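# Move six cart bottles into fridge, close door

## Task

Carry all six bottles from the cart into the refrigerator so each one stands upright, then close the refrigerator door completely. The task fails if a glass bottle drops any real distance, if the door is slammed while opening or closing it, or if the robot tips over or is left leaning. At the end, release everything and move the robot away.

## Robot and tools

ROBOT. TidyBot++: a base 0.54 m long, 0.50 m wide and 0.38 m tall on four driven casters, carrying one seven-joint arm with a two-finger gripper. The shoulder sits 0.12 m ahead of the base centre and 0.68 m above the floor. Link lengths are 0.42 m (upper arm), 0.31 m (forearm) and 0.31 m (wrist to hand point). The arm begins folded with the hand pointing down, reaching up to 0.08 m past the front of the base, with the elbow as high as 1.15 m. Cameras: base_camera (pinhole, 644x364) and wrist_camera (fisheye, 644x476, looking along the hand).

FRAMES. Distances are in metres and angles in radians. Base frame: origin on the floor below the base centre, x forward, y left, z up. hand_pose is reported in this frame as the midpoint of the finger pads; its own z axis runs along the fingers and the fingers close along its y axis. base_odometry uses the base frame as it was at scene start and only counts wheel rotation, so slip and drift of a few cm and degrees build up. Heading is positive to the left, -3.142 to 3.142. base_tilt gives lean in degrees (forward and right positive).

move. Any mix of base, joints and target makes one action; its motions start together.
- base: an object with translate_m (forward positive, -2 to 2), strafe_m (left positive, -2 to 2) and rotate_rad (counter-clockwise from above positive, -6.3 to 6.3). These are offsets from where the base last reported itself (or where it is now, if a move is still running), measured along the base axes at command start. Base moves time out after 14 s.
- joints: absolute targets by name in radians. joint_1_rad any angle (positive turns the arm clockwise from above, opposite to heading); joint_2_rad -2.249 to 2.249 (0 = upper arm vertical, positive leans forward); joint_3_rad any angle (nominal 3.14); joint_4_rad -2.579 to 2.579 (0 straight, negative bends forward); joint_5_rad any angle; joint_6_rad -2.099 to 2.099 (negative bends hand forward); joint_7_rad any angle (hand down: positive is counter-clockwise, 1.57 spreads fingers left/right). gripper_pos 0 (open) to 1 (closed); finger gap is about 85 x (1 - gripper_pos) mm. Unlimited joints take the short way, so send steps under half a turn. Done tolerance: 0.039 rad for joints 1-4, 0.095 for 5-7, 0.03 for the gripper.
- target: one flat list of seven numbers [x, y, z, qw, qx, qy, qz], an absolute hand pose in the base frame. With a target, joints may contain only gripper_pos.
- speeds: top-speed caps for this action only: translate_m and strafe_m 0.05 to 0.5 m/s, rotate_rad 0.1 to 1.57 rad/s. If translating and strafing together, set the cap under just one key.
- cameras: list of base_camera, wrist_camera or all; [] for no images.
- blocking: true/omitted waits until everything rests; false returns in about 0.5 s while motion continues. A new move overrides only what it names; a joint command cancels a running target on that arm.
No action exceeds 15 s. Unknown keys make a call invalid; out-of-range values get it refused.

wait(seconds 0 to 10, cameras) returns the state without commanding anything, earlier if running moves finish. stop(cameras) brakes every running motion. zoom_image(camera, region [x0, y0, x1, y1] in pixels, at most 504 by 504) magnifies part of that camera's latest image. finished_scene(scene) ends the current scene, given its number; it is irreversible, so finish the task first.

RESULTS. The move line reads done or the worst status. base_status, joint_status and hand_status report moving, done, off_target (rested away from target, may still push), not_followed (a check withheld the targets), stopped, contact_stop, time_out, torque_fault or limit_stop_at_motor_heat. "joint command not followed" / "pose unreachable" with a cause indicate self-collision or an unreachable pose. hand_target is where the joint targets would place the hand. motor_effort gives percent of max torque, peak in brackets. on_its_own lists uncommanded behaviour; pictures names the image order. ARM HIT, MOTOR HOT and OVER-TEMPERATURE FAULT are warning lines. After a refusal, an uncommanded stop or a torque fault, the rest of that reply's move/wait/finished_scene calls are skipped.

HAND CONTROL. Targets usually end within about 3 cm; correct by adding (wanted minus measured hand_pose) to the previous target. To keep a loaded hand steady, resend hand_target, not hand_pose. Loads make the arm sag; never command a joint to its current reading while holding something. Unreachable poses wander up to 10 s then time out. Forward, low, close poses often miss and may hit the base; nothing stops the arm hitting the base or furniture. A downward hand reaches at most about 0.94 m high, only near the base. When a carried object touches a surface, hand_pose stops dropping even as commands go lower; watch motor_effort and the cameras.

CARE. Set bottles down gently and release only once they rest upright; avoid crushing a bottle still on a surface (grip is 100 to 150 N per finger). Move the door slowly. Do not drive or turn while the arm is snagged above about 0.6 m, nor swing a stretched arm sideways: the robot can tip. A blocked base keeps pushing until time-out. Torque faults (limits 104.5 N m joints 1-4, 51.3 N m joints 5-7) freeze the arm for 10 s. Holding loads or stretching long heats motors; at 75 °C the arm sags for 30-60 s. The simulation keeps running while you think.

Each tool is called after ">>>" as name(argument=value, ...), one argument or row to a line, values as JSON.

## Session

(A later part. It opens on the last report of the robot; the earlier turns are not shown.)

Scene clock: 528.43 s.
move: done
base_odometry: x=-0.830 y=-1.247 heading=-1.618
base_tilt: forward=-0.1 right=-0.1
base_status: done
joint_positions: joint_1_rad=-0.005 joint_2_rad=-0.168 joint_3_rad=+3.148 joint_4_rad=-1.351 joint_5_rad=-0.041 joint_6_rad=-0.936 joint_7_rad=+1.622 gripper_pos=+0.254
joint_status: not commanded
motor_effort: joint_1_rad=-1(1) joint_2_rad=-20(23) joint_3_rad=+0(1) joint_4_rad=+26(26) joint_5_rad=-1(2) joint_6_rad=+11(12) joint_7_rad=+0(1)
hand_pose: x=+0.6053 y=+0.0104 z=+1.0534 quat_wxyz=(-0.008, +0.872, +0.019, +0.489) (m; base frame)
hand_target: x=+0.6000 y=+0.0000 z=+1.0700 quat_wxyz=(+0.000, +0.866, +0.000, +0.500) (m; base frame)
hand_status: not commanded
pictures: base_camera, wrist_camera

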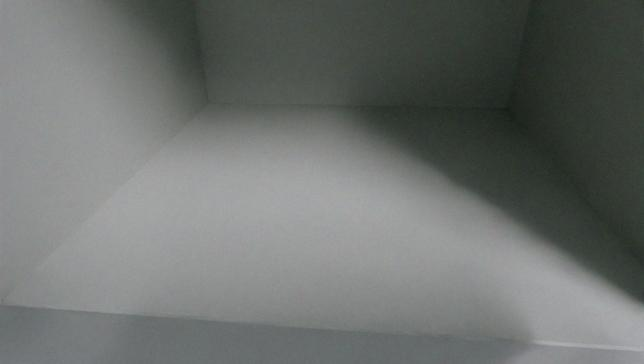

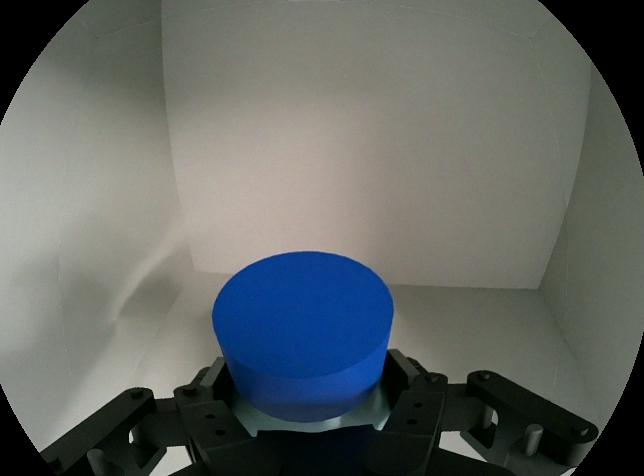

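>>> move(
  base={"rotate_rad": -0.06},
)

>>> move(
  target=[0.74, 0.07, 1.07, 0, 0.866, 0, 0.5],
)

Scene clock: 562.97 s.
move: done
base_odometry: x=-0.830 y=-1.247 heading=-1.678
base_tilt: forward=-0.1 right=-0.1
base_status: done
joint_positions: joint_1_rad=-0.009 joint_2_rad=-0.168 joint_3_rad=+3.156 joint_4_rad=-1.351 joint_5_rad=-0.037 joint_6_rad=-0.936 joint_7_rad=+1.622 gripper_pos=+0.254
joint_status: not commanded
motor_effort: joint_1_rad=+0(3) joint_2_rad=-20(21) joint_3_rad=+0(3) joint_4_rad=+26(26) joint_5_rad=-1(3) joint_6_rad=+11(12) joint_7_rad=+0(0)
hand_pose: x=+0.6055 y=+0.0074 z=+1.0534 quat_wxyz=(-0.006, +0.872, +0.017, +0.489) (m; base frame)
hand_target: x=+0.6000 y=+0.0000 z=+1.0700 quat_wxyz=(+0.000, +0.866, +0.000, +0.500) (m; base frame)
hand_status: not commanded
pictures: base_camera, wrist_camera

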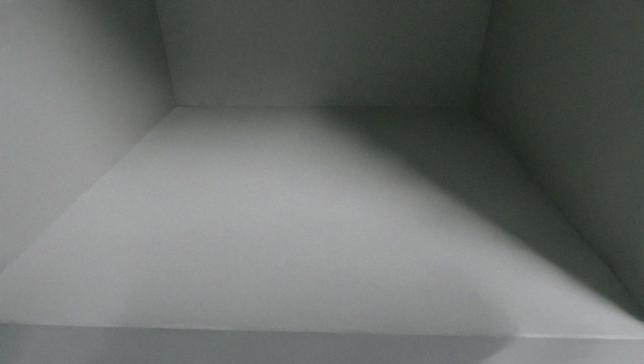

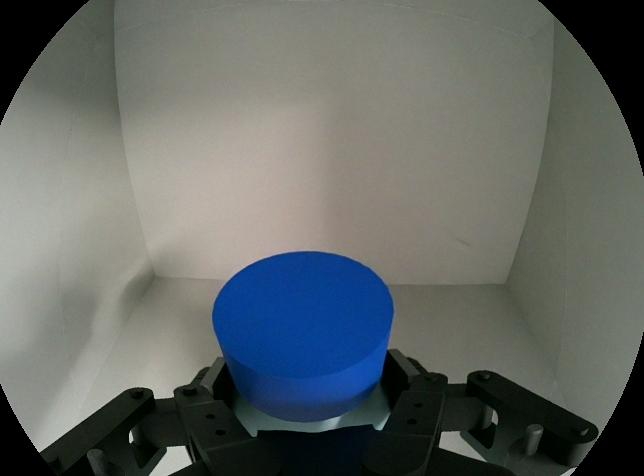

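Scene clock: 564.77 s.
move: off_target
base_odometry: x=-0.830 y=-1.247 heading=-1.678
base_tilt: forward=-0.1 right=-0.1
base_status: not commanded
joint_positions: joint_1_rad=-0.195 joint_2_rad=+0.189 joint_3_rad=+3.156 joint_4_rad=-1.010 joint_5_rad=+0.136 joint_6_rad=-0.948 joint_7_rad=+1.413 gripper_pos=+0.254
joint_status: not commanded
motor_effort: joint_1_rad=-1(1) joint_2_rad=-35(38) joint_3_rad=+0(1) joint_4_rad=+26(27) joint_5_rad=+0(2) joint_6_rad=+11(13) joint_7_rad=+0(0)
hand_pose: x=+0.7468 y=+0.0824 z=+1.0417 quat_wxyz=(-0.012, +0.877, +0.020, +0.481) (m; base frame)
hand_target: x=+0.7400 y=+0.0700 z=+1.0700 quat_wxyz=(+0.000, +0.866, +0.000, +0.500) (m; base frame)
hand_status: off_target (0.032 m and 3.7 deg from the pose sent, 0.149 m and 2.5 deg at the start)
pictures: base_camera, wrist_camera

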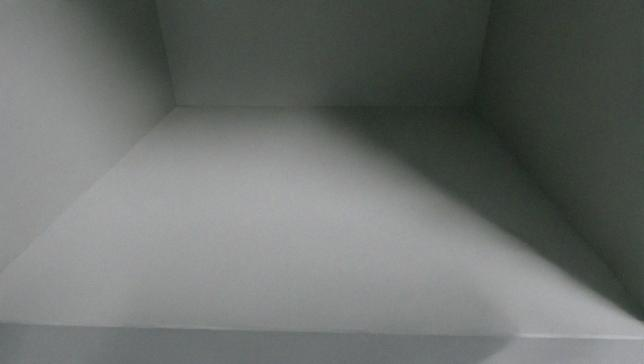

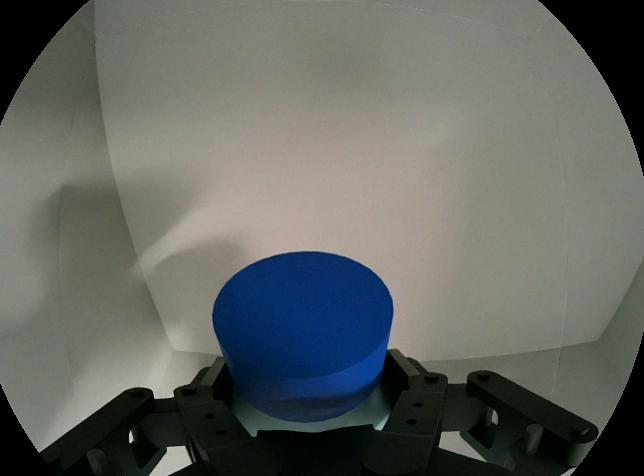

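>>> move(
  target=[0.735, 0.063, 1.045, 0.006, 0.8705, 0, 0.492],
  cameras=["wrist_camera"],
)

>>> move(
  target=[0.735, 0.063, 1.035, 0.006, 0.8705, 0, 0.492],
  cameras=["wrist_camera"],
)

Scene clock: 577.27 s.
move: off_target
base_odometry: x=-0.830 y=-1.247 heading=-1.678
base_tilt: forward=-0.1 right=-0.1
base_status: not commanded
joint_positions: joint_1_rad=-0.195 joint_2_rad=+0.179 joint_3_rad=+3.156 joint_4_rad=-1.074 joint_5_rad=+0.151 joint_6_rad=-0.945 joint_7_rad=+1.402 gripper_pos=+0.254
joint_status: not commanded
motor_effort: joint_1_rad=+0(1) joint_2_rad=-33(35) joint_3_rad=+0(1) joint_4_rad=+25(26) joint_5_rad=+0(1) joint_6_rad=+10(11) joint_7_rad=+0(1)
hand_pose: x=+0.7401 y=+0.0773 z=+1.0147 quat_wxyz=(-0.004, +0.888, +0.018, +0.460) (m; base frame)
hand_target: x=+0.7350 y=+0.0630 z=+1.0450 quat_wxyz=(+0.006, +0.871, +0.000, +0.492) (m; base frame)
hand_status: off_target (0.034 m and 4.8 deg from the pose sent, 0.023 m and 3.4 deg at the start)
pictures: wrist_camera

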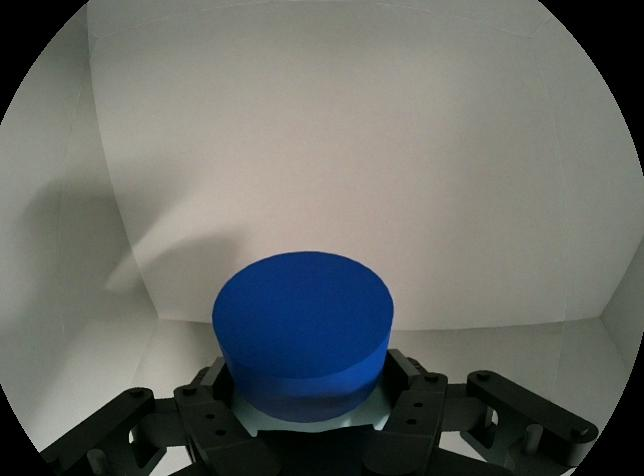

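Scene clock: 577.97 s.
move: off_target
base_odometry: x=-0.830 y=-1.247 heading=-1.678
base_tilt: forward=-0.1 right=-0.1
base_status: not commanded
joint_positions: joint_1_rad=-0.195 joint_2_rad=+0.163 joint_3_rad=+3.156 joint_4_rad=-1.107 joint_5_rad=+0.155 joint_6_rad=-0.913 joint_7_rad=+1.390 gripper_pos=+0.254
joint_status: not commanded
motor_effort: joint_1_rad=+0(1) joint_2_rad=-31(33) joint_3_rad=+0(0) joint_4_rad=+22(24) joint_5_rad=+1(1) joint_6_rad=+8(10) joint_7_rad=+0(1)
hand_pose: x=+0.7377 y=+0.0766 z=+1.0139 quat_wxyz=(-0.007, +0.885, +0.014, +0.466) (m; base frame)
hand_target: x=+0.7350 y=+0.0630 z=+1.0350 quat_wxyz=(+0.006, +0.871, +0.000, +0.492) (m; base frame)
hand_status: off_target (0.025 m and 4.0 deg from the pose sent, 0.025 m and 4.8 deg at the start)
pictures: wrist_camera

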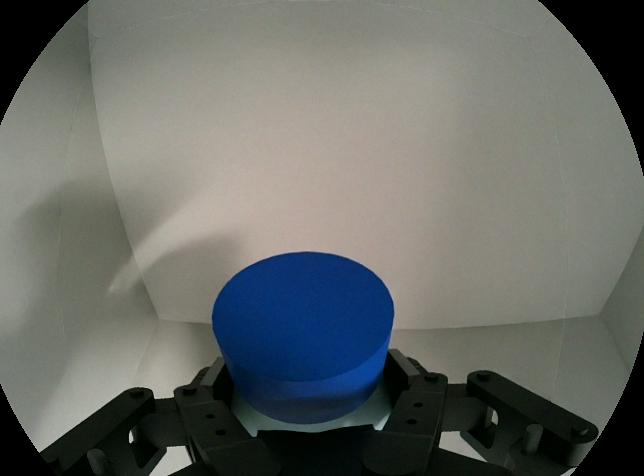

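>>> move(
  joints={"gripper_pos": 0.05},
)

Scene clock: 585.43 s.
move: done
base_odometry: x=-0.830 y=-1.247 heading=-1.678
base_tilt: forward=-0.1 right=-0.1
base_status: not commanded
joint_positions: joint_1_rad=-0.195 joint_2_rad=+0.151 joint_3_rad=+3.156 joint_4_rad=-1.109 joint_5_rad=+0.163 joint_6_rad=-0.912 joint_7_rad=+1.389 gripper_pos=+0.050
joint_status: all done
motor_effort: joint_1_rad=+0(1) joint_2_rad=-28(33) joint_3_rad=+0(1) joint_4_rad=+21(25) joint_5_rad=+0(1) joint_6_rad=+8(10) joint_7_rad=+0(1)
hand_pose: x=+0.7341 y=+0.0737 z=+1.0211 quat_wxyz=(-0.004, +0.882, +0.014, +0.472) (m; base frame)
hand_target: x=+0.7350 y=+0.0630 z=+1.0350 quat_wxyz=(+0.006, +0.871, +0.000, +0.492) (m; base frame)
hand_status: not commanded
pictures: base_camera, wrist_camera

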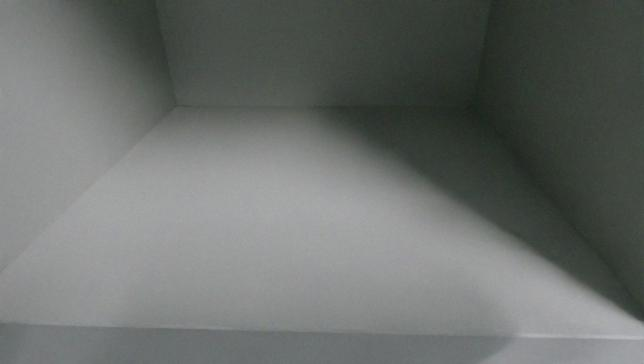

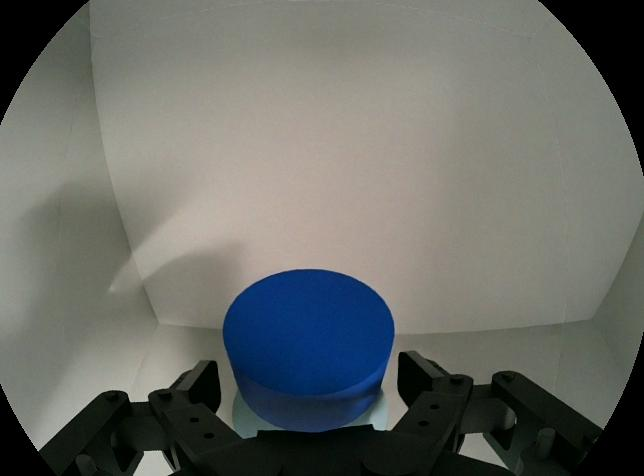

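>>> move(
  target=[0.68, 0.063, 1.07, 0.006, 0.8705, 0, 0.492],
  cameras=["wrist_camera"],
)

>>> move(
  target=[0.60, 0.0, 1.08, 0.0, 0.8705, 0, 0.492],
  base={"translate_m": -0.4},
  cameras=["wrist_camera"],
)

>>> move(
  base={"translate_m": -0.663, "strafe_m": -0.376, "rotate_rad": -3.035},
)

Scene clock: 606.87 s.
move: off_target
base_odometry: x=-0.830 y=-1.247 heading=-1.678
base_tilt: forward=-0.1 right=-0.1
base_status: not commanded
joint_positions: joint_1_rad=-0.175 joint_2_rad=+0.038 joint_3_rad=+3.099 joint_4_rad=-1.109 joint_5_rad=+0.185 joint_6_rad=-0.957 joint_7_rad=+1.380 gripper_pos=+0.050
joint_status: not commanded
motor_effort: joint_1_rad=+0(1) joint_2_rad=-23(31) joint_3_rad=+0(1) joint_4_rad=+20(22) joint_5_rad=+0(0) joint_6_rad=+8(8) joint_7_rad=+0(1)
hand_pose: x=+0.6840 y=+0.0781 z=+1.0770 quat_wxyz=(-0.011, +0.865, +0.020, +0.502) (m; base frame)
hand_target: x=+0.6800 y=+0.0630 z=+1.0700 quat_wxyz=(+0.006, +0.871, +0.000, +0.492) (m; base frame)
hand_status: off_target (0.017 m and 3.3 deg from the pose sent, 0.074 m and 3.3 deg at the start)
pictures: wrist_camera

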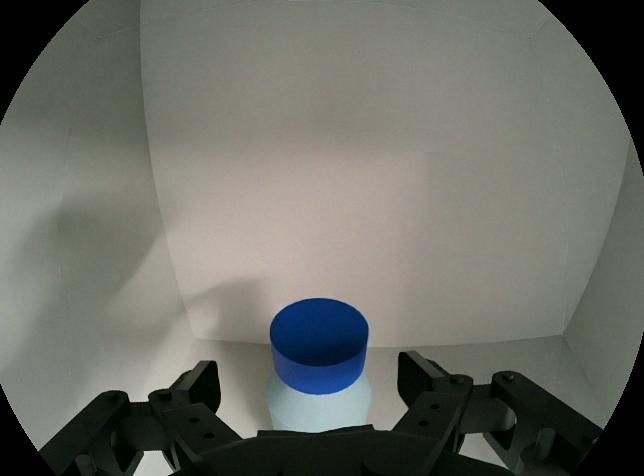

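Scene clock: 609.03 s.
move: off_target
base_odometry: x=-0.787 y=-0.849 heading=-1.678
base_tilt: forward=-0.1 right=-0.1
base_status: done
joint_positions: joint_1_rad=-0.029 joint_2_rad=-0.152 joint_3_rad=+3.145 joint_4_rad=-1.231 joint_5_rad=+0.059 joint_6_rad=-0.976 joint_7_rad=+1.520 gripper_pos=+0.050
joint_status: not commanded
motor_effort: joint_1_rad=-1(2) joint_2_rad=-15(29) joint_3_rad=+0(2) joint_4_rad=+20(22) joint_5_rad=-1(1) joint_6_rad=+8(9) joint_7_rad=+0(0)
hand_pose: x=+0.6080 y=-0.0020 z=+1.1016 quat_wxyz=(+0.010, +0.856, -0.010, +0.517) (m; base frame)
hand_target: x=+0.6000 y=+0.0000 z=+1.0800 quat_wxyz=(+0.000, +0.871, +0.000, +0.492) (m; base frame)
hand_status: off_target (0.023 m and 3.7 deg from the pose sent, 0.115 m and 3.0 deg at the start)
pictures: wrist_camera

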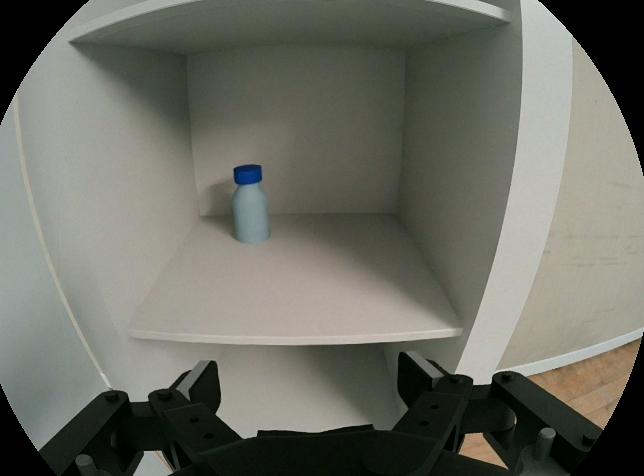

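Scene clock: 612.87 s.
move: done
base_odometry: x=-1.090 y=-0.150 heading=+1.570
base_tilt: forward=-0.1 right=-0.1
base_status: done
joint_positions: joint_1_rad=-0.023 joint_2_rad=-0.152 joint_3_rad=+3.151 joint_4_rad=-1.234 joint_5_rad=+0.052 joint_6_rad=-0.976 joint_7_rad=+1.520 gripper_pos=+0.050
joint_status: not commanded
motor_effort: joint_1_rad=+0(2) joint_2_rad=-15(20) joint_3_rad=+0(3) joint_4_rad=+20(21) joint_5_rad=-1(2) joint_6_rad=+8(9) joint_7_rad=+0(1)
hand_pose: x=+0.6081 y=-0.0062 z=+1.0997 quat_wxyz=(+0.009, +0.857, -0.015, +0.516) (m; base frame)
hand_target: x=+0.6000 y=+0.0000 z=+1.0800 quat_wxyz=(+0.000, +0.871, +0.000, +0.492) (m; base frame)
hand_status: not commanded
pictures: base_camera, wrist_camera

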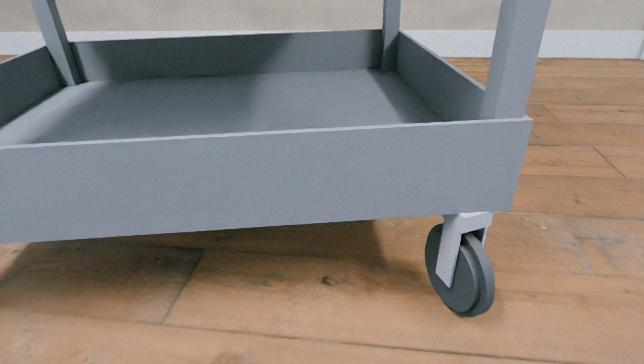

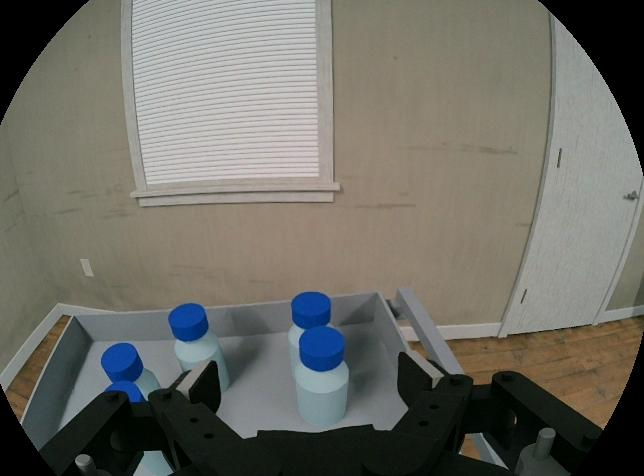

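>>> move(
  base={"translate_m": 0.12},
  target=[0.59, -0.03, 0.99, 0.006, 0.8705, 0, 0.492],
  cameras=["wrist_camera"],
)

Scene clock: 632.67 s.
move: off_target
base_odometry: x=-1.090 y=-0.029 heading=+1.569
base_tilt: forward=-0.1 right=-0.1
base_status: done
joint_positions: joint_1_rad=-0.023 joint_2_rad=-0.233 joint_3_rad=+3.233 joint_4_rad=-1.604 joint_5_rad=+0.000 joint_6_rad=-0.785 joint_7_rad=+1.628 gripper_pos=+0.050
joint_status: not commanded
motor_effort: joint_1_rad=-1(1) joint_2_rad=-14(19) joint_3_rad=-1(1) joint_4_rad=+22(23) joint_5_rad=-1(1) joint_6_rad=+8(8) joint_7_rad=+0(0)
hand_pose: x=+0.5894 y=-0.0361 z=+0.9814 quat_wxyz=(+0.020, +0.881, -0.009, +0.472) (m; base frame)
hand_target: x=+0.5900 y=-0.0300 z=+0.9900 quat_wxyz=(+0.006, +0.871, +0.000, +0.492) (m; base frame)
hand_status: off_target (0.011 m and 3.2 deg from the pose sent, 0.114 m and 3.6 deg at the start)
pictures: wrist_camera

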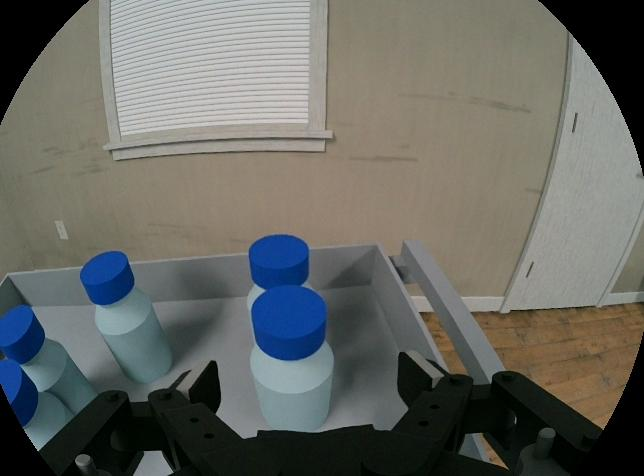

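>>> move(
  target=[0.694, -0.016, 0.882, -0.008, 0.8705, 0.009, 0.492],
  cameras=["wrist_camera"],
)

Scene clock: 645.53 s.
move: done
base_odometry: x=-1.090 y=-0.030 heading=+1.569
base_tilt: forward=-0.1 right=-0.1
base_status: not commanded
joint_positions: joint_1_rad=+0.010 joint_2_rad=-0.011 joint_3_rad=+3.217 joint_4_rad=-1.743 joint_5_rad=-0.201 joint_6_rad=-0.409 joint_7_rad=+1.808 gripper_pos=+0.050
joint_status: not commanded
motor_effort: joint_1_rad=+0(1) joint_2_rad=-22(26) joint_3_rad=-1(2) joint_4_rad=+22(23) joint_5_rad=-2(3) joint_6_rad=+8(8) joint_7_rad=+0(1)
hand_pose: x=+0.6882 y=-0.0231 z=+0.8864 quat_wxyz=(-0.001, +0.875, +0.005, +0.484) (m; base frame)
hand_target: x=+0.6940 y=-0.0160 z=+0.8820 quat_wxyz=(-0.008, +0.871, +0.009, +0.492) (m; base frame)
hand_status: done (0.010 m and 1.4 deg from the pose sent, 0.146 m and 4.6 deg at the start)
pictures: wrist_camera

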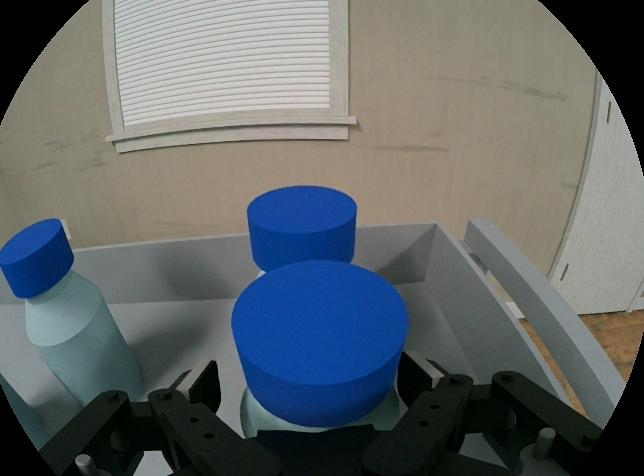

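>>> move(
  joints={"gripper_pos": 1},
  cameras=["wrist_camera"],
)

>>> move(
  target=[0.68, -0.01, 1.0, -0.008, 0.8705, 0.009, 0.492],
  cameras=["wrist_camera"],
)

>>> move(
  target=[0.60, 0.0, 1.085, 0, 0.866, 0, 0.5],
  cameras=["wrist_camera"],
)

Scene clock: 655.83 s.
move: off_target
base_odometry: x=-1.090 y=-0.030 heading=+1.569
base_tilt: forward=-0.1 right=-0.1
base_status: not commanded
joint_positions: joint_1_rad=+0.012 joint_2_rad=-0.011 joint_3_rad=+3.217 joint_4_rad=-1.744 joint_5_rad=-0.203 joint_6_rad=-0.401 joint_7_rad=+1.810 gripper_pos=+0.277
joint_status: gripper_pos off_target (ended at +0.277, target +1.000)
motor_effort: joint_1_rad=-1(2) joint_2_rad=-21(23) joint_3_rad=-1(1) joint_4_rad=+21(24) joint_5_rad=-2(2) joint_6_rad=+7(10) joint_7_rad=+0(1)
hand_pose: x=+0.6892 y=-0.0242 z=+0.8884 quat_wxyz=(-0.001, +0.873, +0.004, +0.487) (m; base frame)
hand_target: x=+0.6940 y=-0.0160 z=+0.8820 quat_wxyz=(-0.008, +0.871, +0.009, +0.492) (m; base frame)
hand_status: not commanded
pictures: wrist_camera

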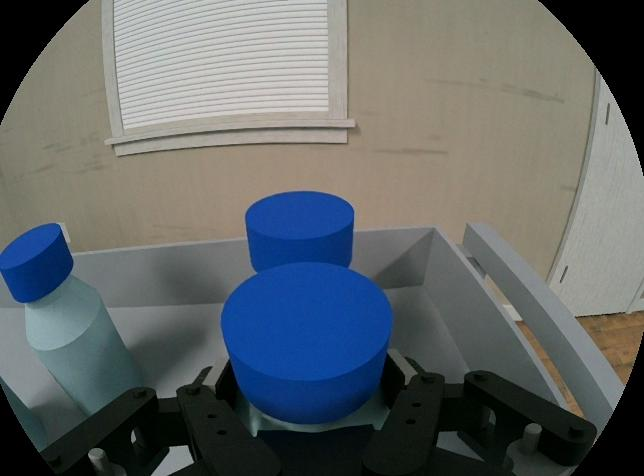

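Scene clock: 657.60 s.
move: off_target
base_odometry: x=-1.090 y=-0.030 heading=+1.569
base_tilt: forward=-0.1 right=-0.1
base_status: not commanded
joint_positions: joint_1_rad=+0.012 joint_2_rad=-0.009 joint_3_rad=+3.217 joint_4_rad=-1.444 joint_5_rad=-0.162 joint_6_rad=-0.706 joint_7_rad=+1.743 gripper_pos=+0.277
joint_status: not commanded
motor_effort: joint_1_rad=-1(1) joint_2_rad=-26(28) joint_3_rad=+0(1) joint_4_rad=+25(27) joint_5_rad=-3(3) joint_6_rad=+10(11) joint_7_rad=+0(0)
hand_pose: x=+0.6900 y=-0.0160 z=+0.9792 quat_wxyz=(-0.013, +0.875, +0.008, +0.483) (m; base frame)
hand_target: x=+0.6800 y=-0.0100 z=+1.0000 quat_wxyz=(-0.008, +0.871, +0.009, +0.492) (m; base frame)
hand_status: off_target (0.024 m and 1.3 deg from the pose sent, 0.113 m and 1.2 deg at the start)
pictures: wrist_camera

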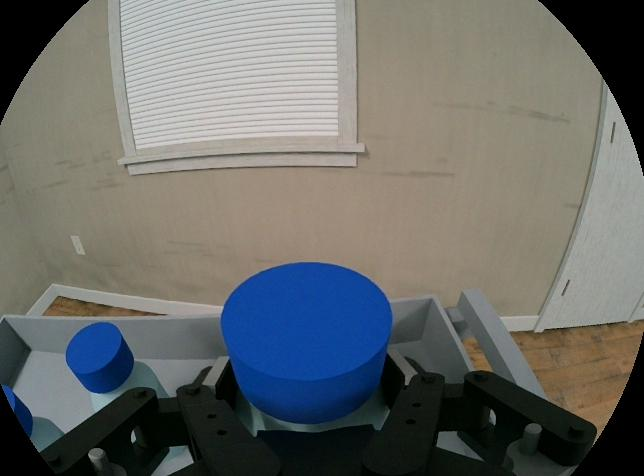

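Scene clock: 659.07 s.
move: off_target
base_odometry: x=-1.090 y=-0.030 heading=+1.569
base_tilt: forward=-0.1 right=-0.1
base_status: not commanded
joint_positions: joint_1_rad=-0.002 joint_2_rad=-0.152 joint_3_rad=+3.176 joint_4_rad=-1.276 joint_5_rad=-0.055 joint_6_rad=-0.973 joint_7_rad=+1.624 gripper_pos=+0.277
joint_status: not commanded
motor_effort: joint_1_rad=-1(1) joint_2_rad=-19(30) joint_3_rad=-1(1) joint_4_rad=+24(27) joint_5_rad=-1(3) joint_6_rad=+11(11) joint_7_rad=+0(1)
hand_pose: x=+0.6086 y=-0.0021 z=+1.0777 quat_wxyz=(-0.008, +0.866, +0.006, +0.499) (m; base frame)
hand_target: x=+0.6000 y=+0.0000 z=+1.0850 quat_wxyz=(+0.000, +0.866, +0.000, +0.500) (m; base frame)
hand_status: off_target (0.011 m and 1.2 deg from the pose sent, 0.140 m and 2.8 deg at the start)
pictures: wrist_camera

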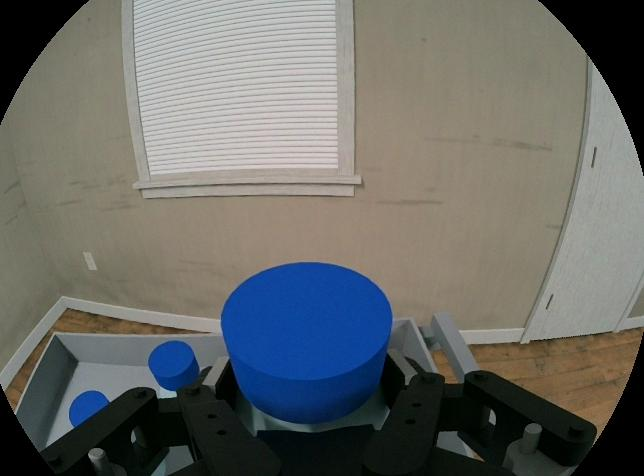

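>>> move(
  base={"translate_m": -0.819, "strafe_m": -0.303, "rotate_rad": 3.036},
  cameras=["wrist_camera"],
)

>>> move(
  base={"translate_m": 0.4},
  speeds={"translate_m": 0.35},
)

Scene clock: 673.23 s.
move: done
base_odometry: x=-0.788 y=-0.849 heading=-1.678
base_tilt: forward=-0.1 right=-0.1
base_status: done
joint_positions: joint_1_rad=-0.014 joint_2_rad=-0.149 joint_3_rad=+3.162 joint_4_rad=-1.276 joint_5_rad=-0.046 joint_6_rad=-0.976 joint_7_rad=+1.623 gripper_pos=+0.277
joint_status: not commanded
motor_effort: joint_1_rad=-1(2) joint_2_rad=-19(25) joint_3_rad=-1(3) joint_4_rad=+24(25) joint_5_rad=-1(3) joint_6_rad=+11(11) joint_7_rad=+0(1)
hand_pose: x=+0.6087 y=+0.0088 z=+1.0755 quat_wxyz=(-0.009, +0.868, +0.017, +0.497) (m; base frame)
hand_target: x=+0.6000 y=+0.0000 z=+1.0850 quat_wxyz=(+0.000, +0.866, +0.000, +0.500) (m; base frame)
hand_status: not commanded
pictures: wrist_camera

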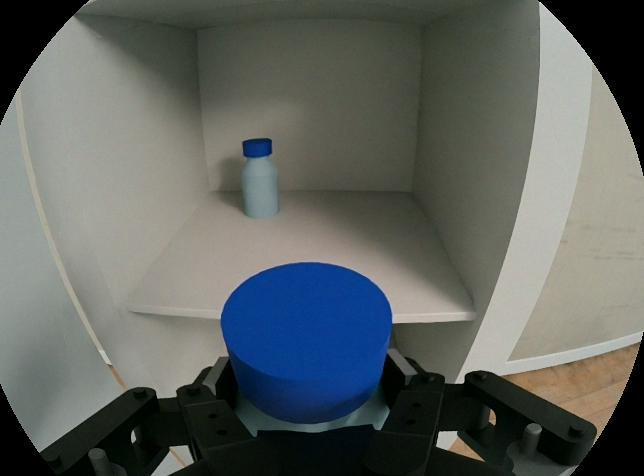

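Scene clock: 675.43 s.
move: done
base_odometry: x=-0.831 y=-1.247 heading=-1.677
base_tilt: forward=-0.1 right=-0.1
base_status: done
joint_positions: joint_1_rad=-0.014 joint_2_rad=-0.149 joint_3_rad=+3.162 joint_4_rad=-1.276 joint_5_rad=-0.046 joint_6_rad=-0.979 joint_7_rad=+1.623 gripper_pos=+0.277
joint_status: not commanded
motor_effort: joint_1_rad=+0(1) joint_2_rad=-19(22) joint_3_rad=+0(1) joint_4_rad=+24(25) joint_5_rad=-2(2) joint_6_rad=+10(12) joint_7_rad=+0(1)
hand_pose: x=+0.6084 y=+0.0088 z=+1.0749 quat_wxyz=(-0.010, +0.868, +0.017, +0.496) (m; base frame)
hand_target: x=+0.6000 y=+0.0000 z=+1.0850 quat_wxyz=(+0.000, +0.866, +0.000, +0.500) (m; base frame)
hand_status: not commanded
pictures: base_camera, wrist_camera

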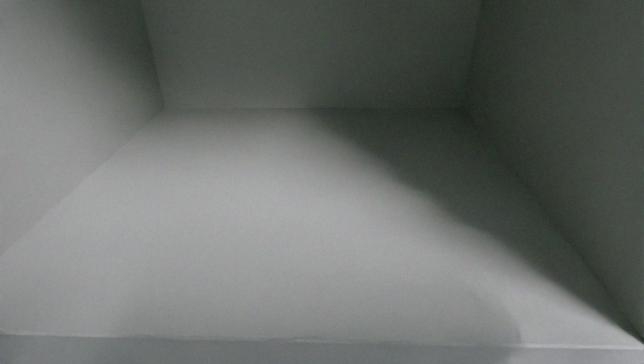

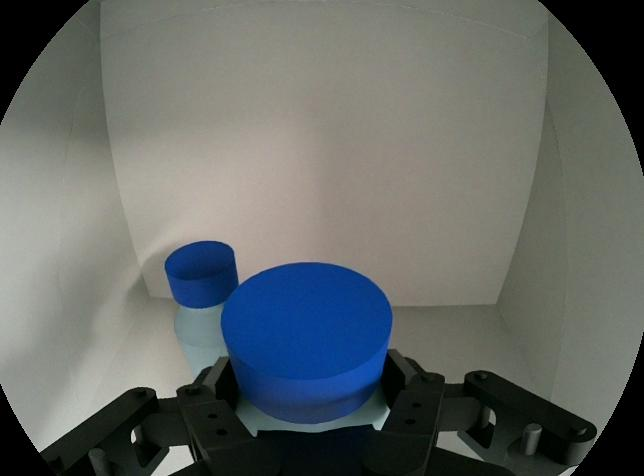

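>>> move(
  target=[0.64, -0.08, 1.085, 0.004, 0.866, -0.008, 0.5],
  cameras=["wrist_camera"],
)

>>> move(
  target=[0.735, -0.08, 1.07, 0.004, 0.866, -0.008, 0.5],
  cameras=["wrist_camera"],
)

Scene clock: 688.27 s.
move: off_target
base_odometry: x=-0.831 y=-1.247 heading=-1.677
base_tilt: forward=-0.1 right=-0.1
base_status: not commanded
joint_positions: joint_1_rad=+0.066 joint_2_rad=-0.057 joint_3_rad=+3.333 joint_4_rad=-1.194 joint_5_rad=-0.197 joint_6_rad=-0.988 joint_7_rad=+1.796 gripper_pos=+0.277
joint_status: not commanded
motor_effort: joint_1_rad=-1(2) joint_2_rad=-23(25) joint_3_rad=-1(3) joint_4_rad=+24(25) joint_5_rad=-3(4) joint_6_rad=+10(11) joint_7_rad=+0(0)
hand_pose: x=+0.6403 y=-0.0870 z=+1.0750 quat_wxyz=(+0.016, +0.869, -0.024, +0.495) (m; base frame)
hand_target: x=+0.6400 y=-0.0800 z=+1.0850 quat_wxyz=(+0.004, +0.866, -0.008, +0.500) (m; base frame)
hand_status: off_target (0.012 m and 2.3 deg from the pose sent, 0.095 m and 3.3 deg at the start)
pictures: wrist_camera

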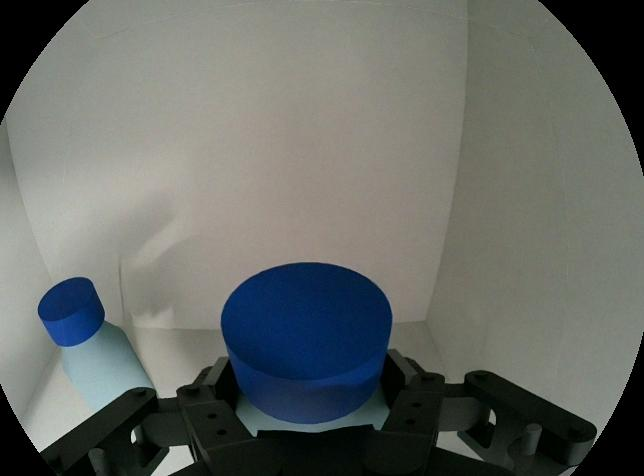

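Scene clock: 689.80 s.
move: off_target
base_odometry: x=-0.831 y=-1.247 heading=-1.677
base_tilt: forward=-0.1 right=-0.1
base_status: not commanded
joint_positions: joint_1_rad=+0.159 joint_2_rad=+0.170 joint_3_rad=+3.218 joint_4_rad=-1.016 joint_5_rad=-0.197 joint_6_rad=-0.988 joint_7_rad=+1.796 gripper_pos=+0.277
joint_status: not commanded
motor_effort: joint_1_rad=+0(2) joint_2_rad=-33(37) joint_3_rad=+0(1) joint_4_rad=+24(26) joint_5_rad=-3(4) joint_6_rad=+10(11) joint_7_rad=+0(1)
hand_pose: x=+0.7332 y=-0.0879 z=+1.0421 quat_wxyz=(+0.016, +0.881, -0.011, +0.472) (m; base frame)
hand_target: x=+0.7350 y=-0.0800 z=+1.0700 quat_wxyz=(+0.004, +0.866, -0.008, +0.500) (m; base frame)
hand_status: off_target (0.029 m and 3.9 deg from the pose sent, 0.095 m and 2.3 deg at the start)
pictures: wrist_camera

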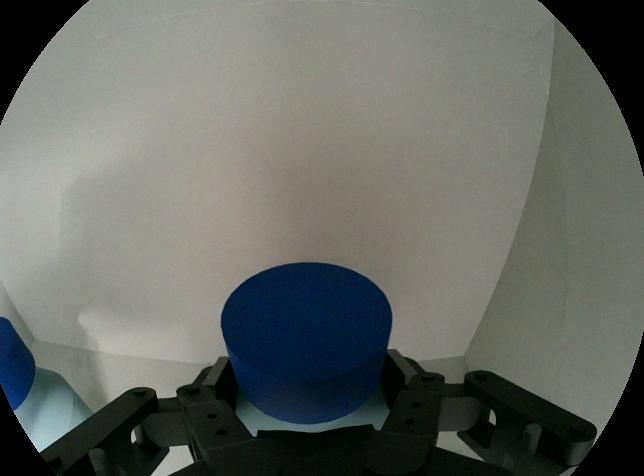

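>>> move(
  target=[0.735, -0.072, 1.052, -0.008, 0.857, -0.004, 0.515],
  cameras=[],
)

>>> move(
  target=[0.735, -0.072, 1.042, -0.008, 0.857, -0.004, 0.515],
  cameras=["wrist_camera"],
)

Scene clock: 700.43 s.
move: off_target
base_odometry: x=-0.831 y=-1.247 heading=-1.677
base_tilt: forward=-0.1 right=-0.1
base_status: not commanded
joint_positions: joint_1_rad=+0.159 joint_2_rad=+0.154 joint_3_rad=+3.218 joint_4_rad=-1.122 joint_5_rad=-0.234 joint_6_rad=-0.897 joint_7_rad=+1.810 gripper_pos=+0.277
joint_status: not commanded
motor_effort: joint_1_rad=-1(1) joint_2_rad=-31(33) joint_3_rad=-1(1) joint_4_rad=+24(25) joint_5_rad=-3(3) joint_6_rad=+10(10) joint_7_rad=+0(0)
hand_pose: x=+0.7370 y=-0.0840 z=+1.0182 quat_wxyz=(+0.002, +0.880, -0.017, +0.475) (m; base frame)
hand_target: x=+0.7350 y=-0.0720 z=+1.0520 quat_wxyz=(-0.008, +0.857, -0.004, +0.515) (m; base frame)
hand_status: off_target (0.036 m and 5.6 deg from the pose sent, 0.019 m and 6.3 deg at the start)
pictures: none
No camera images: "cameras" was empty.

Scene clock: 701.13 s.
move: off_target
base_odometry: x=-0.831 y=-1.247 heading=-1.677
base_tilt: forward=-0.1 right=-0.1
base_status: not commanded
joint_positions: joint_1_rad=+0.159 joint_2_rad=+0.138 joint_3_rad=+3.218 joint_4_rad=-1.161 joint_5_rad=-0.243 joint_6_rad=-0.857 joint_7_rad=+1.821 gripper_pos=+0.277
joint_status: not commanded
motor_effort: joint_1_rad=-1(1) joint_2_rad=-29(32) joint_3_rad=-1(1) joint_4_rad=+23(24) joint_5_rad=-3(3) joint_6_rad=+9(9) joint_7_rad=+0(0)
hand_pose: x=+0.7353 y=-0.0839 z=+1.0175 quat_wxyz=(+0.002, +0.875, -0.017, +0.484) (m; base frame)
hand_target: x=+0.7350 y=-0.0720 z=+1.0420 quat_wxyz=(-0.008, +0.857, -0.004, +0.515) (m; base frame)
hand_status: off_target (0.027 m and 4.6 deg from the pose sent, 0.027 m and 5.6 deg at the start)
pictures: wrist_camera

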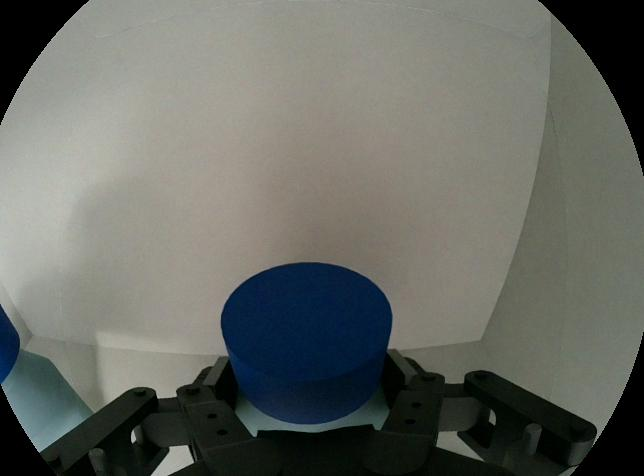

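>>> move(
  joints={"gripper_pos": 0.05},
  cameras=["wrist_camera"],
)

>>> move(
  target=[0.675, -0.072, 1.07, -0.008, 0.862, -0.004, 0.507],
  cameras=["wrist_camera"],
)

>>> move(
  target=[0.60, 0.0, 1.08, 0.0, 0.8705, 0, 0.492],
  base={"translate_m": -0.4},
  cameras=["wrist_camera"],
)

>>> move(
  base={"translate_m": -0.663, "strafe_m": -0.376, "rotate_rad": -3.035},
)

Scene clock: 713.07 s.
move: done
base_odometry: x=-0.831 y=-1.247 heading=-1.677
base_tilt: forward=-0.1 right=-0.1
base_status: not commanded
joint_positions: joint_1_rad=+0.159 joint_2_rad=+0.129 joint_3_rad=+3.218 joint_4_rad=-1.162 joint_5_rad=-0.247 joint_6_rad=-0.847 joint_7_rad=+1.821 gripper_pos=+0.050
joint_status: all done
motor_effort: joint_1_rad=-1(1) joint_2_rad=-28(32) joint_3_rad=+0(1) joint_4_rad=+22(24) joint_5_rad=-3(3) joint_6_rad=+7(10) joint_7_rad=+0(1)
hand_pose: x=+0.7339 y=-0.0834 z=+1.0254 quat_wxyz=(+0.002, +0.871, -0.018, +0.492) (m; base frame)
hand_target: x=+0.7350 y=-0.0720 z=+1.0420 quat_wxyz=(-0.008, +0.857, -0.004, +0.515) (m; base frame)
hand_status: not commanded
pictures: wrist_camera

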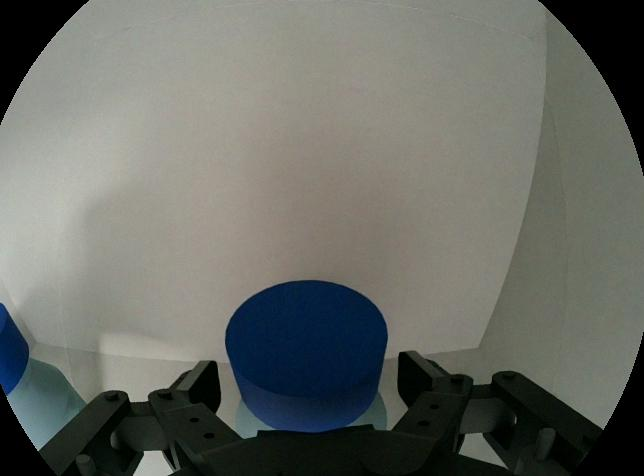

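Scene clock: 714.10 s.
move: off_target
base_odometry: x=-0.831 y=-1.247 heading=-1.677
base_tilt: forward=-0.1 right=-0.1
base_status: not commanded
joint_positions: joint_1_rad=+0.123 joint_2_rad=+0.003 joint_3_rad=+3.280 joint_4_rad=-1.164 joint_5_rad=-0.247 joint_6_rad=-0.899 joint_7_rad=+1.821 gripper_pos=+0.050
joint_status: not commanded
motor_effort: joint_1_rad=+0(1) joint_2_rad=-23(30) joint_3_rad=+0(1) joint_4_rad=+21(22) joint_5_rad=-2(3) joint_6_rad=+8(8) joint_7_rad=+0(0)
hand_pose: x=+0.6786 y=-0.0861 z=+1.0851 quat_wxyz=(+0.011, +0.852, -0.021, +0.523) (m; base frame)
hand_target: x=+0.6750 y=-0.0720 z=+1.0700 quat_wxyz=(-0.008, +0.862, -0.004, +0.507) (m; base frame)
hand_status: off_target (0.021 m and 3.6 deg from the pose sent, 0.075 m and 2.8 deg at the start)
pictures: wrist_camera

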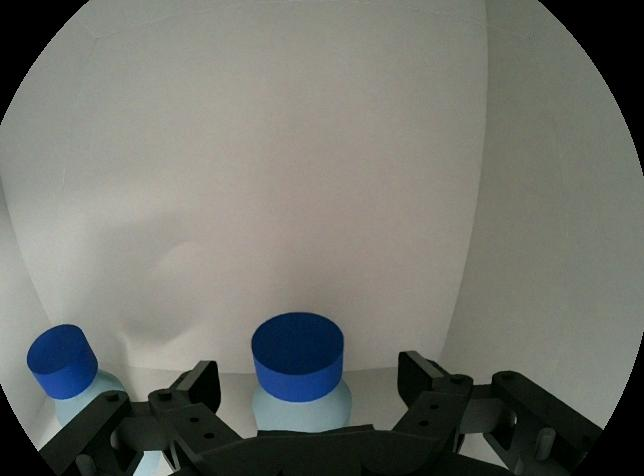

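Scene clock: 716.40 s.
move: off_target
base_odometry: x=-0.788 y=-0.849 heading=-1.677
base_tilt: forward=-0.1 right=-0.1
base_status: done
joint_positions: joint_1_rad=-0.008 joint_2_rad=-0.163 joint_3_rad=+3.169 joint_4_rad=-1.237 joint_5_rad=-0.055 joint_6_rad=-0.977 joint_7_rad=+1.623 gripper_pos=+0.050
joint_status: not commanded
motor_effort: joint_1_rad=-1(2) joint_2_rad=-15(27) joint_3_rad=+0(2) joint_4_rad=+20(22) joint_5_rad=-2(3) joint_6_rad=+8(9) joint_7_rad=+0(1)
hand_pose: x=+0.6037 y=+0.0042 z=+1.1035 quat_wxyz=(-0.011, +0.855, +0.012, +0.519) (m; base frame)
hand_target: x=+0.6000 y=+0.0000 z=+1.0800 quat_wxyz=(+0.000, +0.871, +0.000, +0.492) (m; base frame)
hand_status: off_target (0.024 m and 4.0 deg from the pose sent, 0.117 m and 4.9 deg at the start)
pictures: wrist_camera

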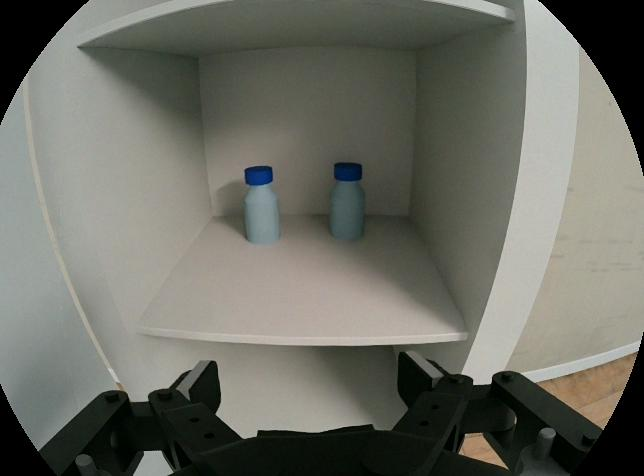

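Scene clock: 720.23 s.
move: done
base_odometry: x=-1.092 y=-0.150 heading=+1.571
base_tilt: forward=-0.1 right=-0.1
base_status: done
joint_positions: joint_1_rad=-0.013 joint_2_rad=-0.159 joint_3_rad=+3.163 joint_4_rad=-1.237 joint_5_rad=-0.047 joint_6_rad=-0.977 joint_7_rad=+1.623 gripper_pos=+0.050
joint_status: not commanded
motor_effort: joint_1_rad=-1(2) joint_2_rad=-15(20) joint_3_rad=+0(2) joint_4_rad=+20(21) joint_5_rad=-1(2) joint_6_rad=+7(9) joint_7_rad=+0(1)
hand_pose: x=+0.6050 y=+0.0077 z=+1.1017 quat_wxyz=(-0.009, +0.855, +0.016, +0.518) (m; base frame)
hand_target: x=+0.6000 y=+0.0000 z=+1.0800 quat_wxyz=(+0.000, +0.871, +0.000, +0.492) (m; base frame)
hand_status: not commanded
pictures: base_camera, wrist_camera

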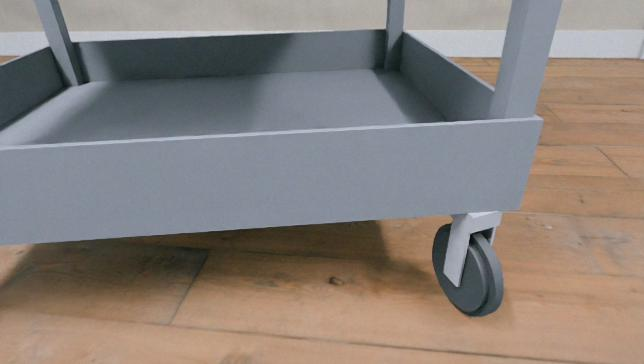

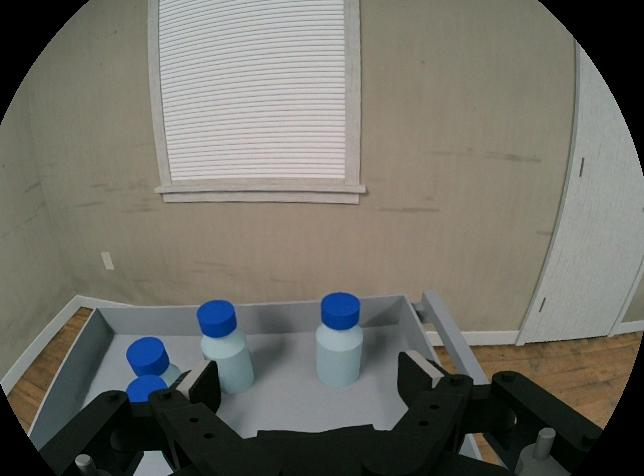

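>>> move(
  base={"translate_m": 0.12},
  target=[0.67, -0.02, 0.98, 0.0, 0.8705, 0, 0.492],
  cameras=["wrist_camera"],
)

Scene clock: 755.37 s.
move: off_target
base_odometry: x=-1.092 y=-0.030 heading=+1.571
base_tilt: forward=-0.1 right=-0.1
base_status: done
joint_positions: joint_1_rad=-0.012 joint_2_rad=-0.066 joint_3_rad=+3.192 joint_4_rad=-1.498 joint_5_rad=-0.047 joint_6_rad=-0.714 joint_7_rad=+1.634 gripper_pos=+0.050
joint_status: not commanded
motor_effort: joint_1_rad=-1(1) joint_2_rad=-20(26) joint_3_rad=-1(1) joint_4_rad=+22(24) joint_5_rad=-1(2) joint_6_rad=+8(9) joint_7_rad=+0(0)
hand_pose: x=+0.6643 y=-0.0109 z=+0.9757 quat_wxyz=(+0.001, +0.879, +0.002, +0.478) (m; base frame)
hand_target: x=+0.6700 y=-0.0200 z=+0.9800 quat_wxyz=(+0.000, +0.871, +0.000, +0.492) (m; base frame)
hand_status: off_target (0.012 m and 1.9 deg from the pose sent, 0.141 m and 4.0 deg at the start)
pictures: wrist_camera

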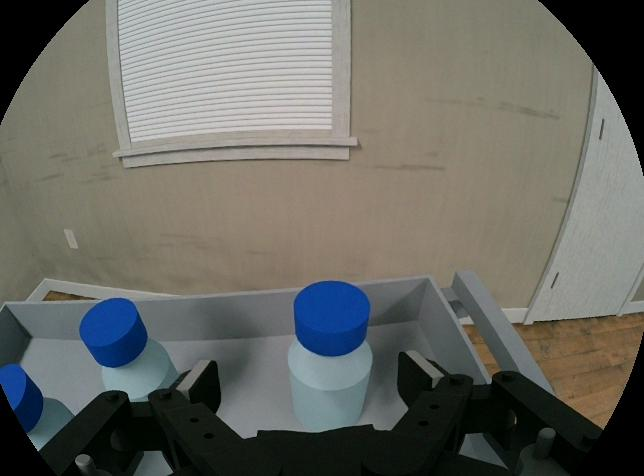

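>>> move(
  target=[0.77, -0.041, 0.882, 0.0, 0.8705, 0, 0.492],
  cameras=["wrist_camera"],
)

Scene clock: 765.63 s.
move: off_target
base_odometry: x=-1.092 y=-0.030 heading=+1.571
base_tilt: forward=-0.1 right=-0.1
base_status: not commanded
joint_positions: joint_1_rad=+0.146 joint_2_rad=+0.170 joint_3_rad=+3.089 joint_4_rad=-1.533 joint_5_rad=-0.156 joint_6_rad=-0.429 joint_7_rad=+1.774 gripper_pos=+0.050
joint_status: not commanded
motor_effort: joint_1_rad=-1(1) joint_2_rad=-30(32) joint_3_rad=-1(1) joint_4_rad=+22(23) joint_5_rad=-2(2) joint_6_rad=+9(9) joint_7_rad=+0(1)
hand_pose: x=+0.7641 y=-0.0413 z=+0.8914 quat_wxyz=(+0.006, +0.874, -0.001, +0.487) (m; base frame)
hand_target: x=+0.7700 y=-0.0410 z=+0.8820 quat_wxyz=(+0.000, +0.871, +0.000, +0.492) (m; base frame)
hand_status: off_target (0.011 m and 1.0 deg from the pose sent, 0.144 m and 1.9 deg at the start)
pictures: wrist_camera

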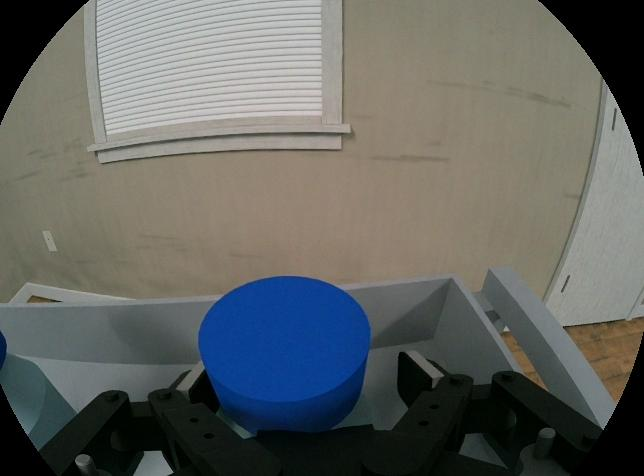

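>>> move(
  target=[0.772, -0.027, 0.875, 0.0, 0.8705, 0, 0.492],
  cameras=["wrist_camera"],
)

Scene clock: 774.47 s.
move: off_target
base_odometry: x=-1.092 y=-0.030 heading=+1.571
base_tilt: forward=-0.1 right=-0.1
base_status: not commanded
joint_positions: joint_1_rad=+0.120 joint_2_rad=+0.170 joint_3_rad=+3.090 joint_4_rad=-1.549 joint_5_rad=-0.154 joint_6_rad=-0.399 joint_7_rad=+1.762 gripper_pos=+0.050
joint_status: not commanded
motor_effort: joint_1_rad=-1(2) joint_2_rad=-30(30) joint_3_rad=-1(2) joint_4_rad=+22(22) joint_5_rad=-2(2) joint_6_rad=+7(8) joint_7_rad=+0(0)
hand_pose: x=+0.7664 y=-0.0265 z=+0.8898 quat_wxyz=(-0.001, +0.870, +0.004, +0.492) (m; base frame)
hand_target: x=+0.7720 y=-0.0270 z=+0.8750 quat_wxyz=(+0.000, +0.871, +0.000, +0.492) (m; base frame)
hand_status: off_target (0.016 m and 0.4 deg from the pose sent, 0.023 m and 1.0 deg at the start)
pictures: wrist_camera

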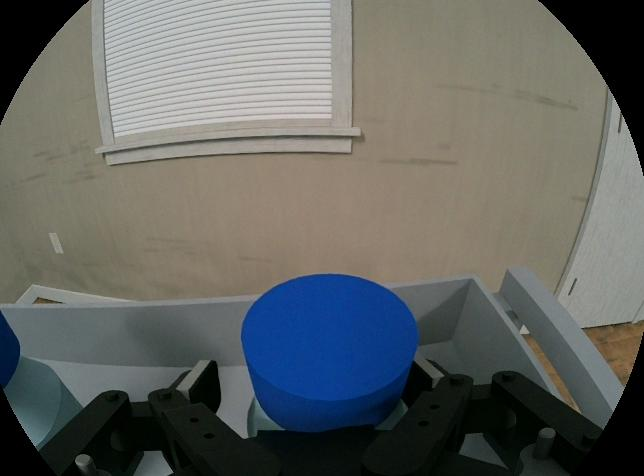

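>>> move(
  target=[0.774, -0.035, 0.872, 0.0, 0.8705, 0, 0.492],
  cameras=["wrist_camera"],
)

Scene clock: 781.03 s.
move: off_target
base_odometry: x=-1.092 y=-0.030 heading=+1.571
base_tilt: forward=-0.1 right=-0.1
base_status: not commanded
joint_positions: joint_1_rad=+0.145 joint_2_rad=+0.171 joint_3_rad=+3.079 joint_4_rad=-1.549 joint_5_rad=-0.156 joint_6_rad=-0.394 joint_7_rad=+1.771 gripper_pos=+0.050
joint_status: not commanded
motor_effort: joint_1_rad=-1(1) joint_2_rad=-30(30) joint_3_rad=-1(2) joint_4_rad=+22(22) joint_5_rad=-1(2) joint_6_rad=+8(8) joint_7_rad=+0(1)
hand_pose: x=+0.7666 y=-0.0358 z=+0.8908 quat_wxyz=(+0.004, +0.869, +0.001, +0.494) (m; base frame)
hand_target: x=+0.7740 y=-0.0350 z=+0.8720 quat_wxyz=(+0.000, +0.871, +0.000, +0.492) (m; base frame)
hand_status: off_target (0.020 m and 0.5 deg from the pose sent, 0.021 m and 0.4 deg at the start)
pictures: wrist_camera

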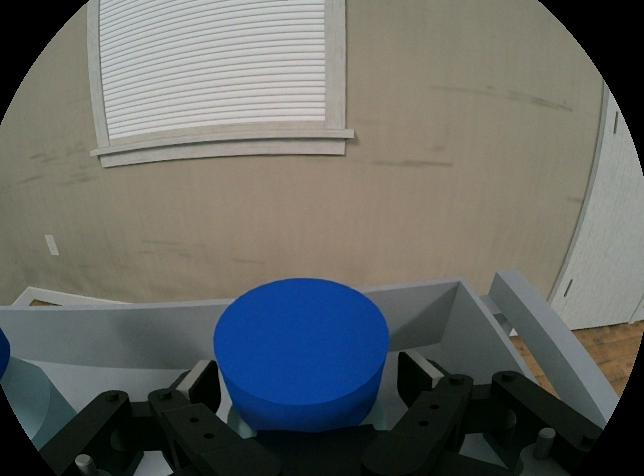

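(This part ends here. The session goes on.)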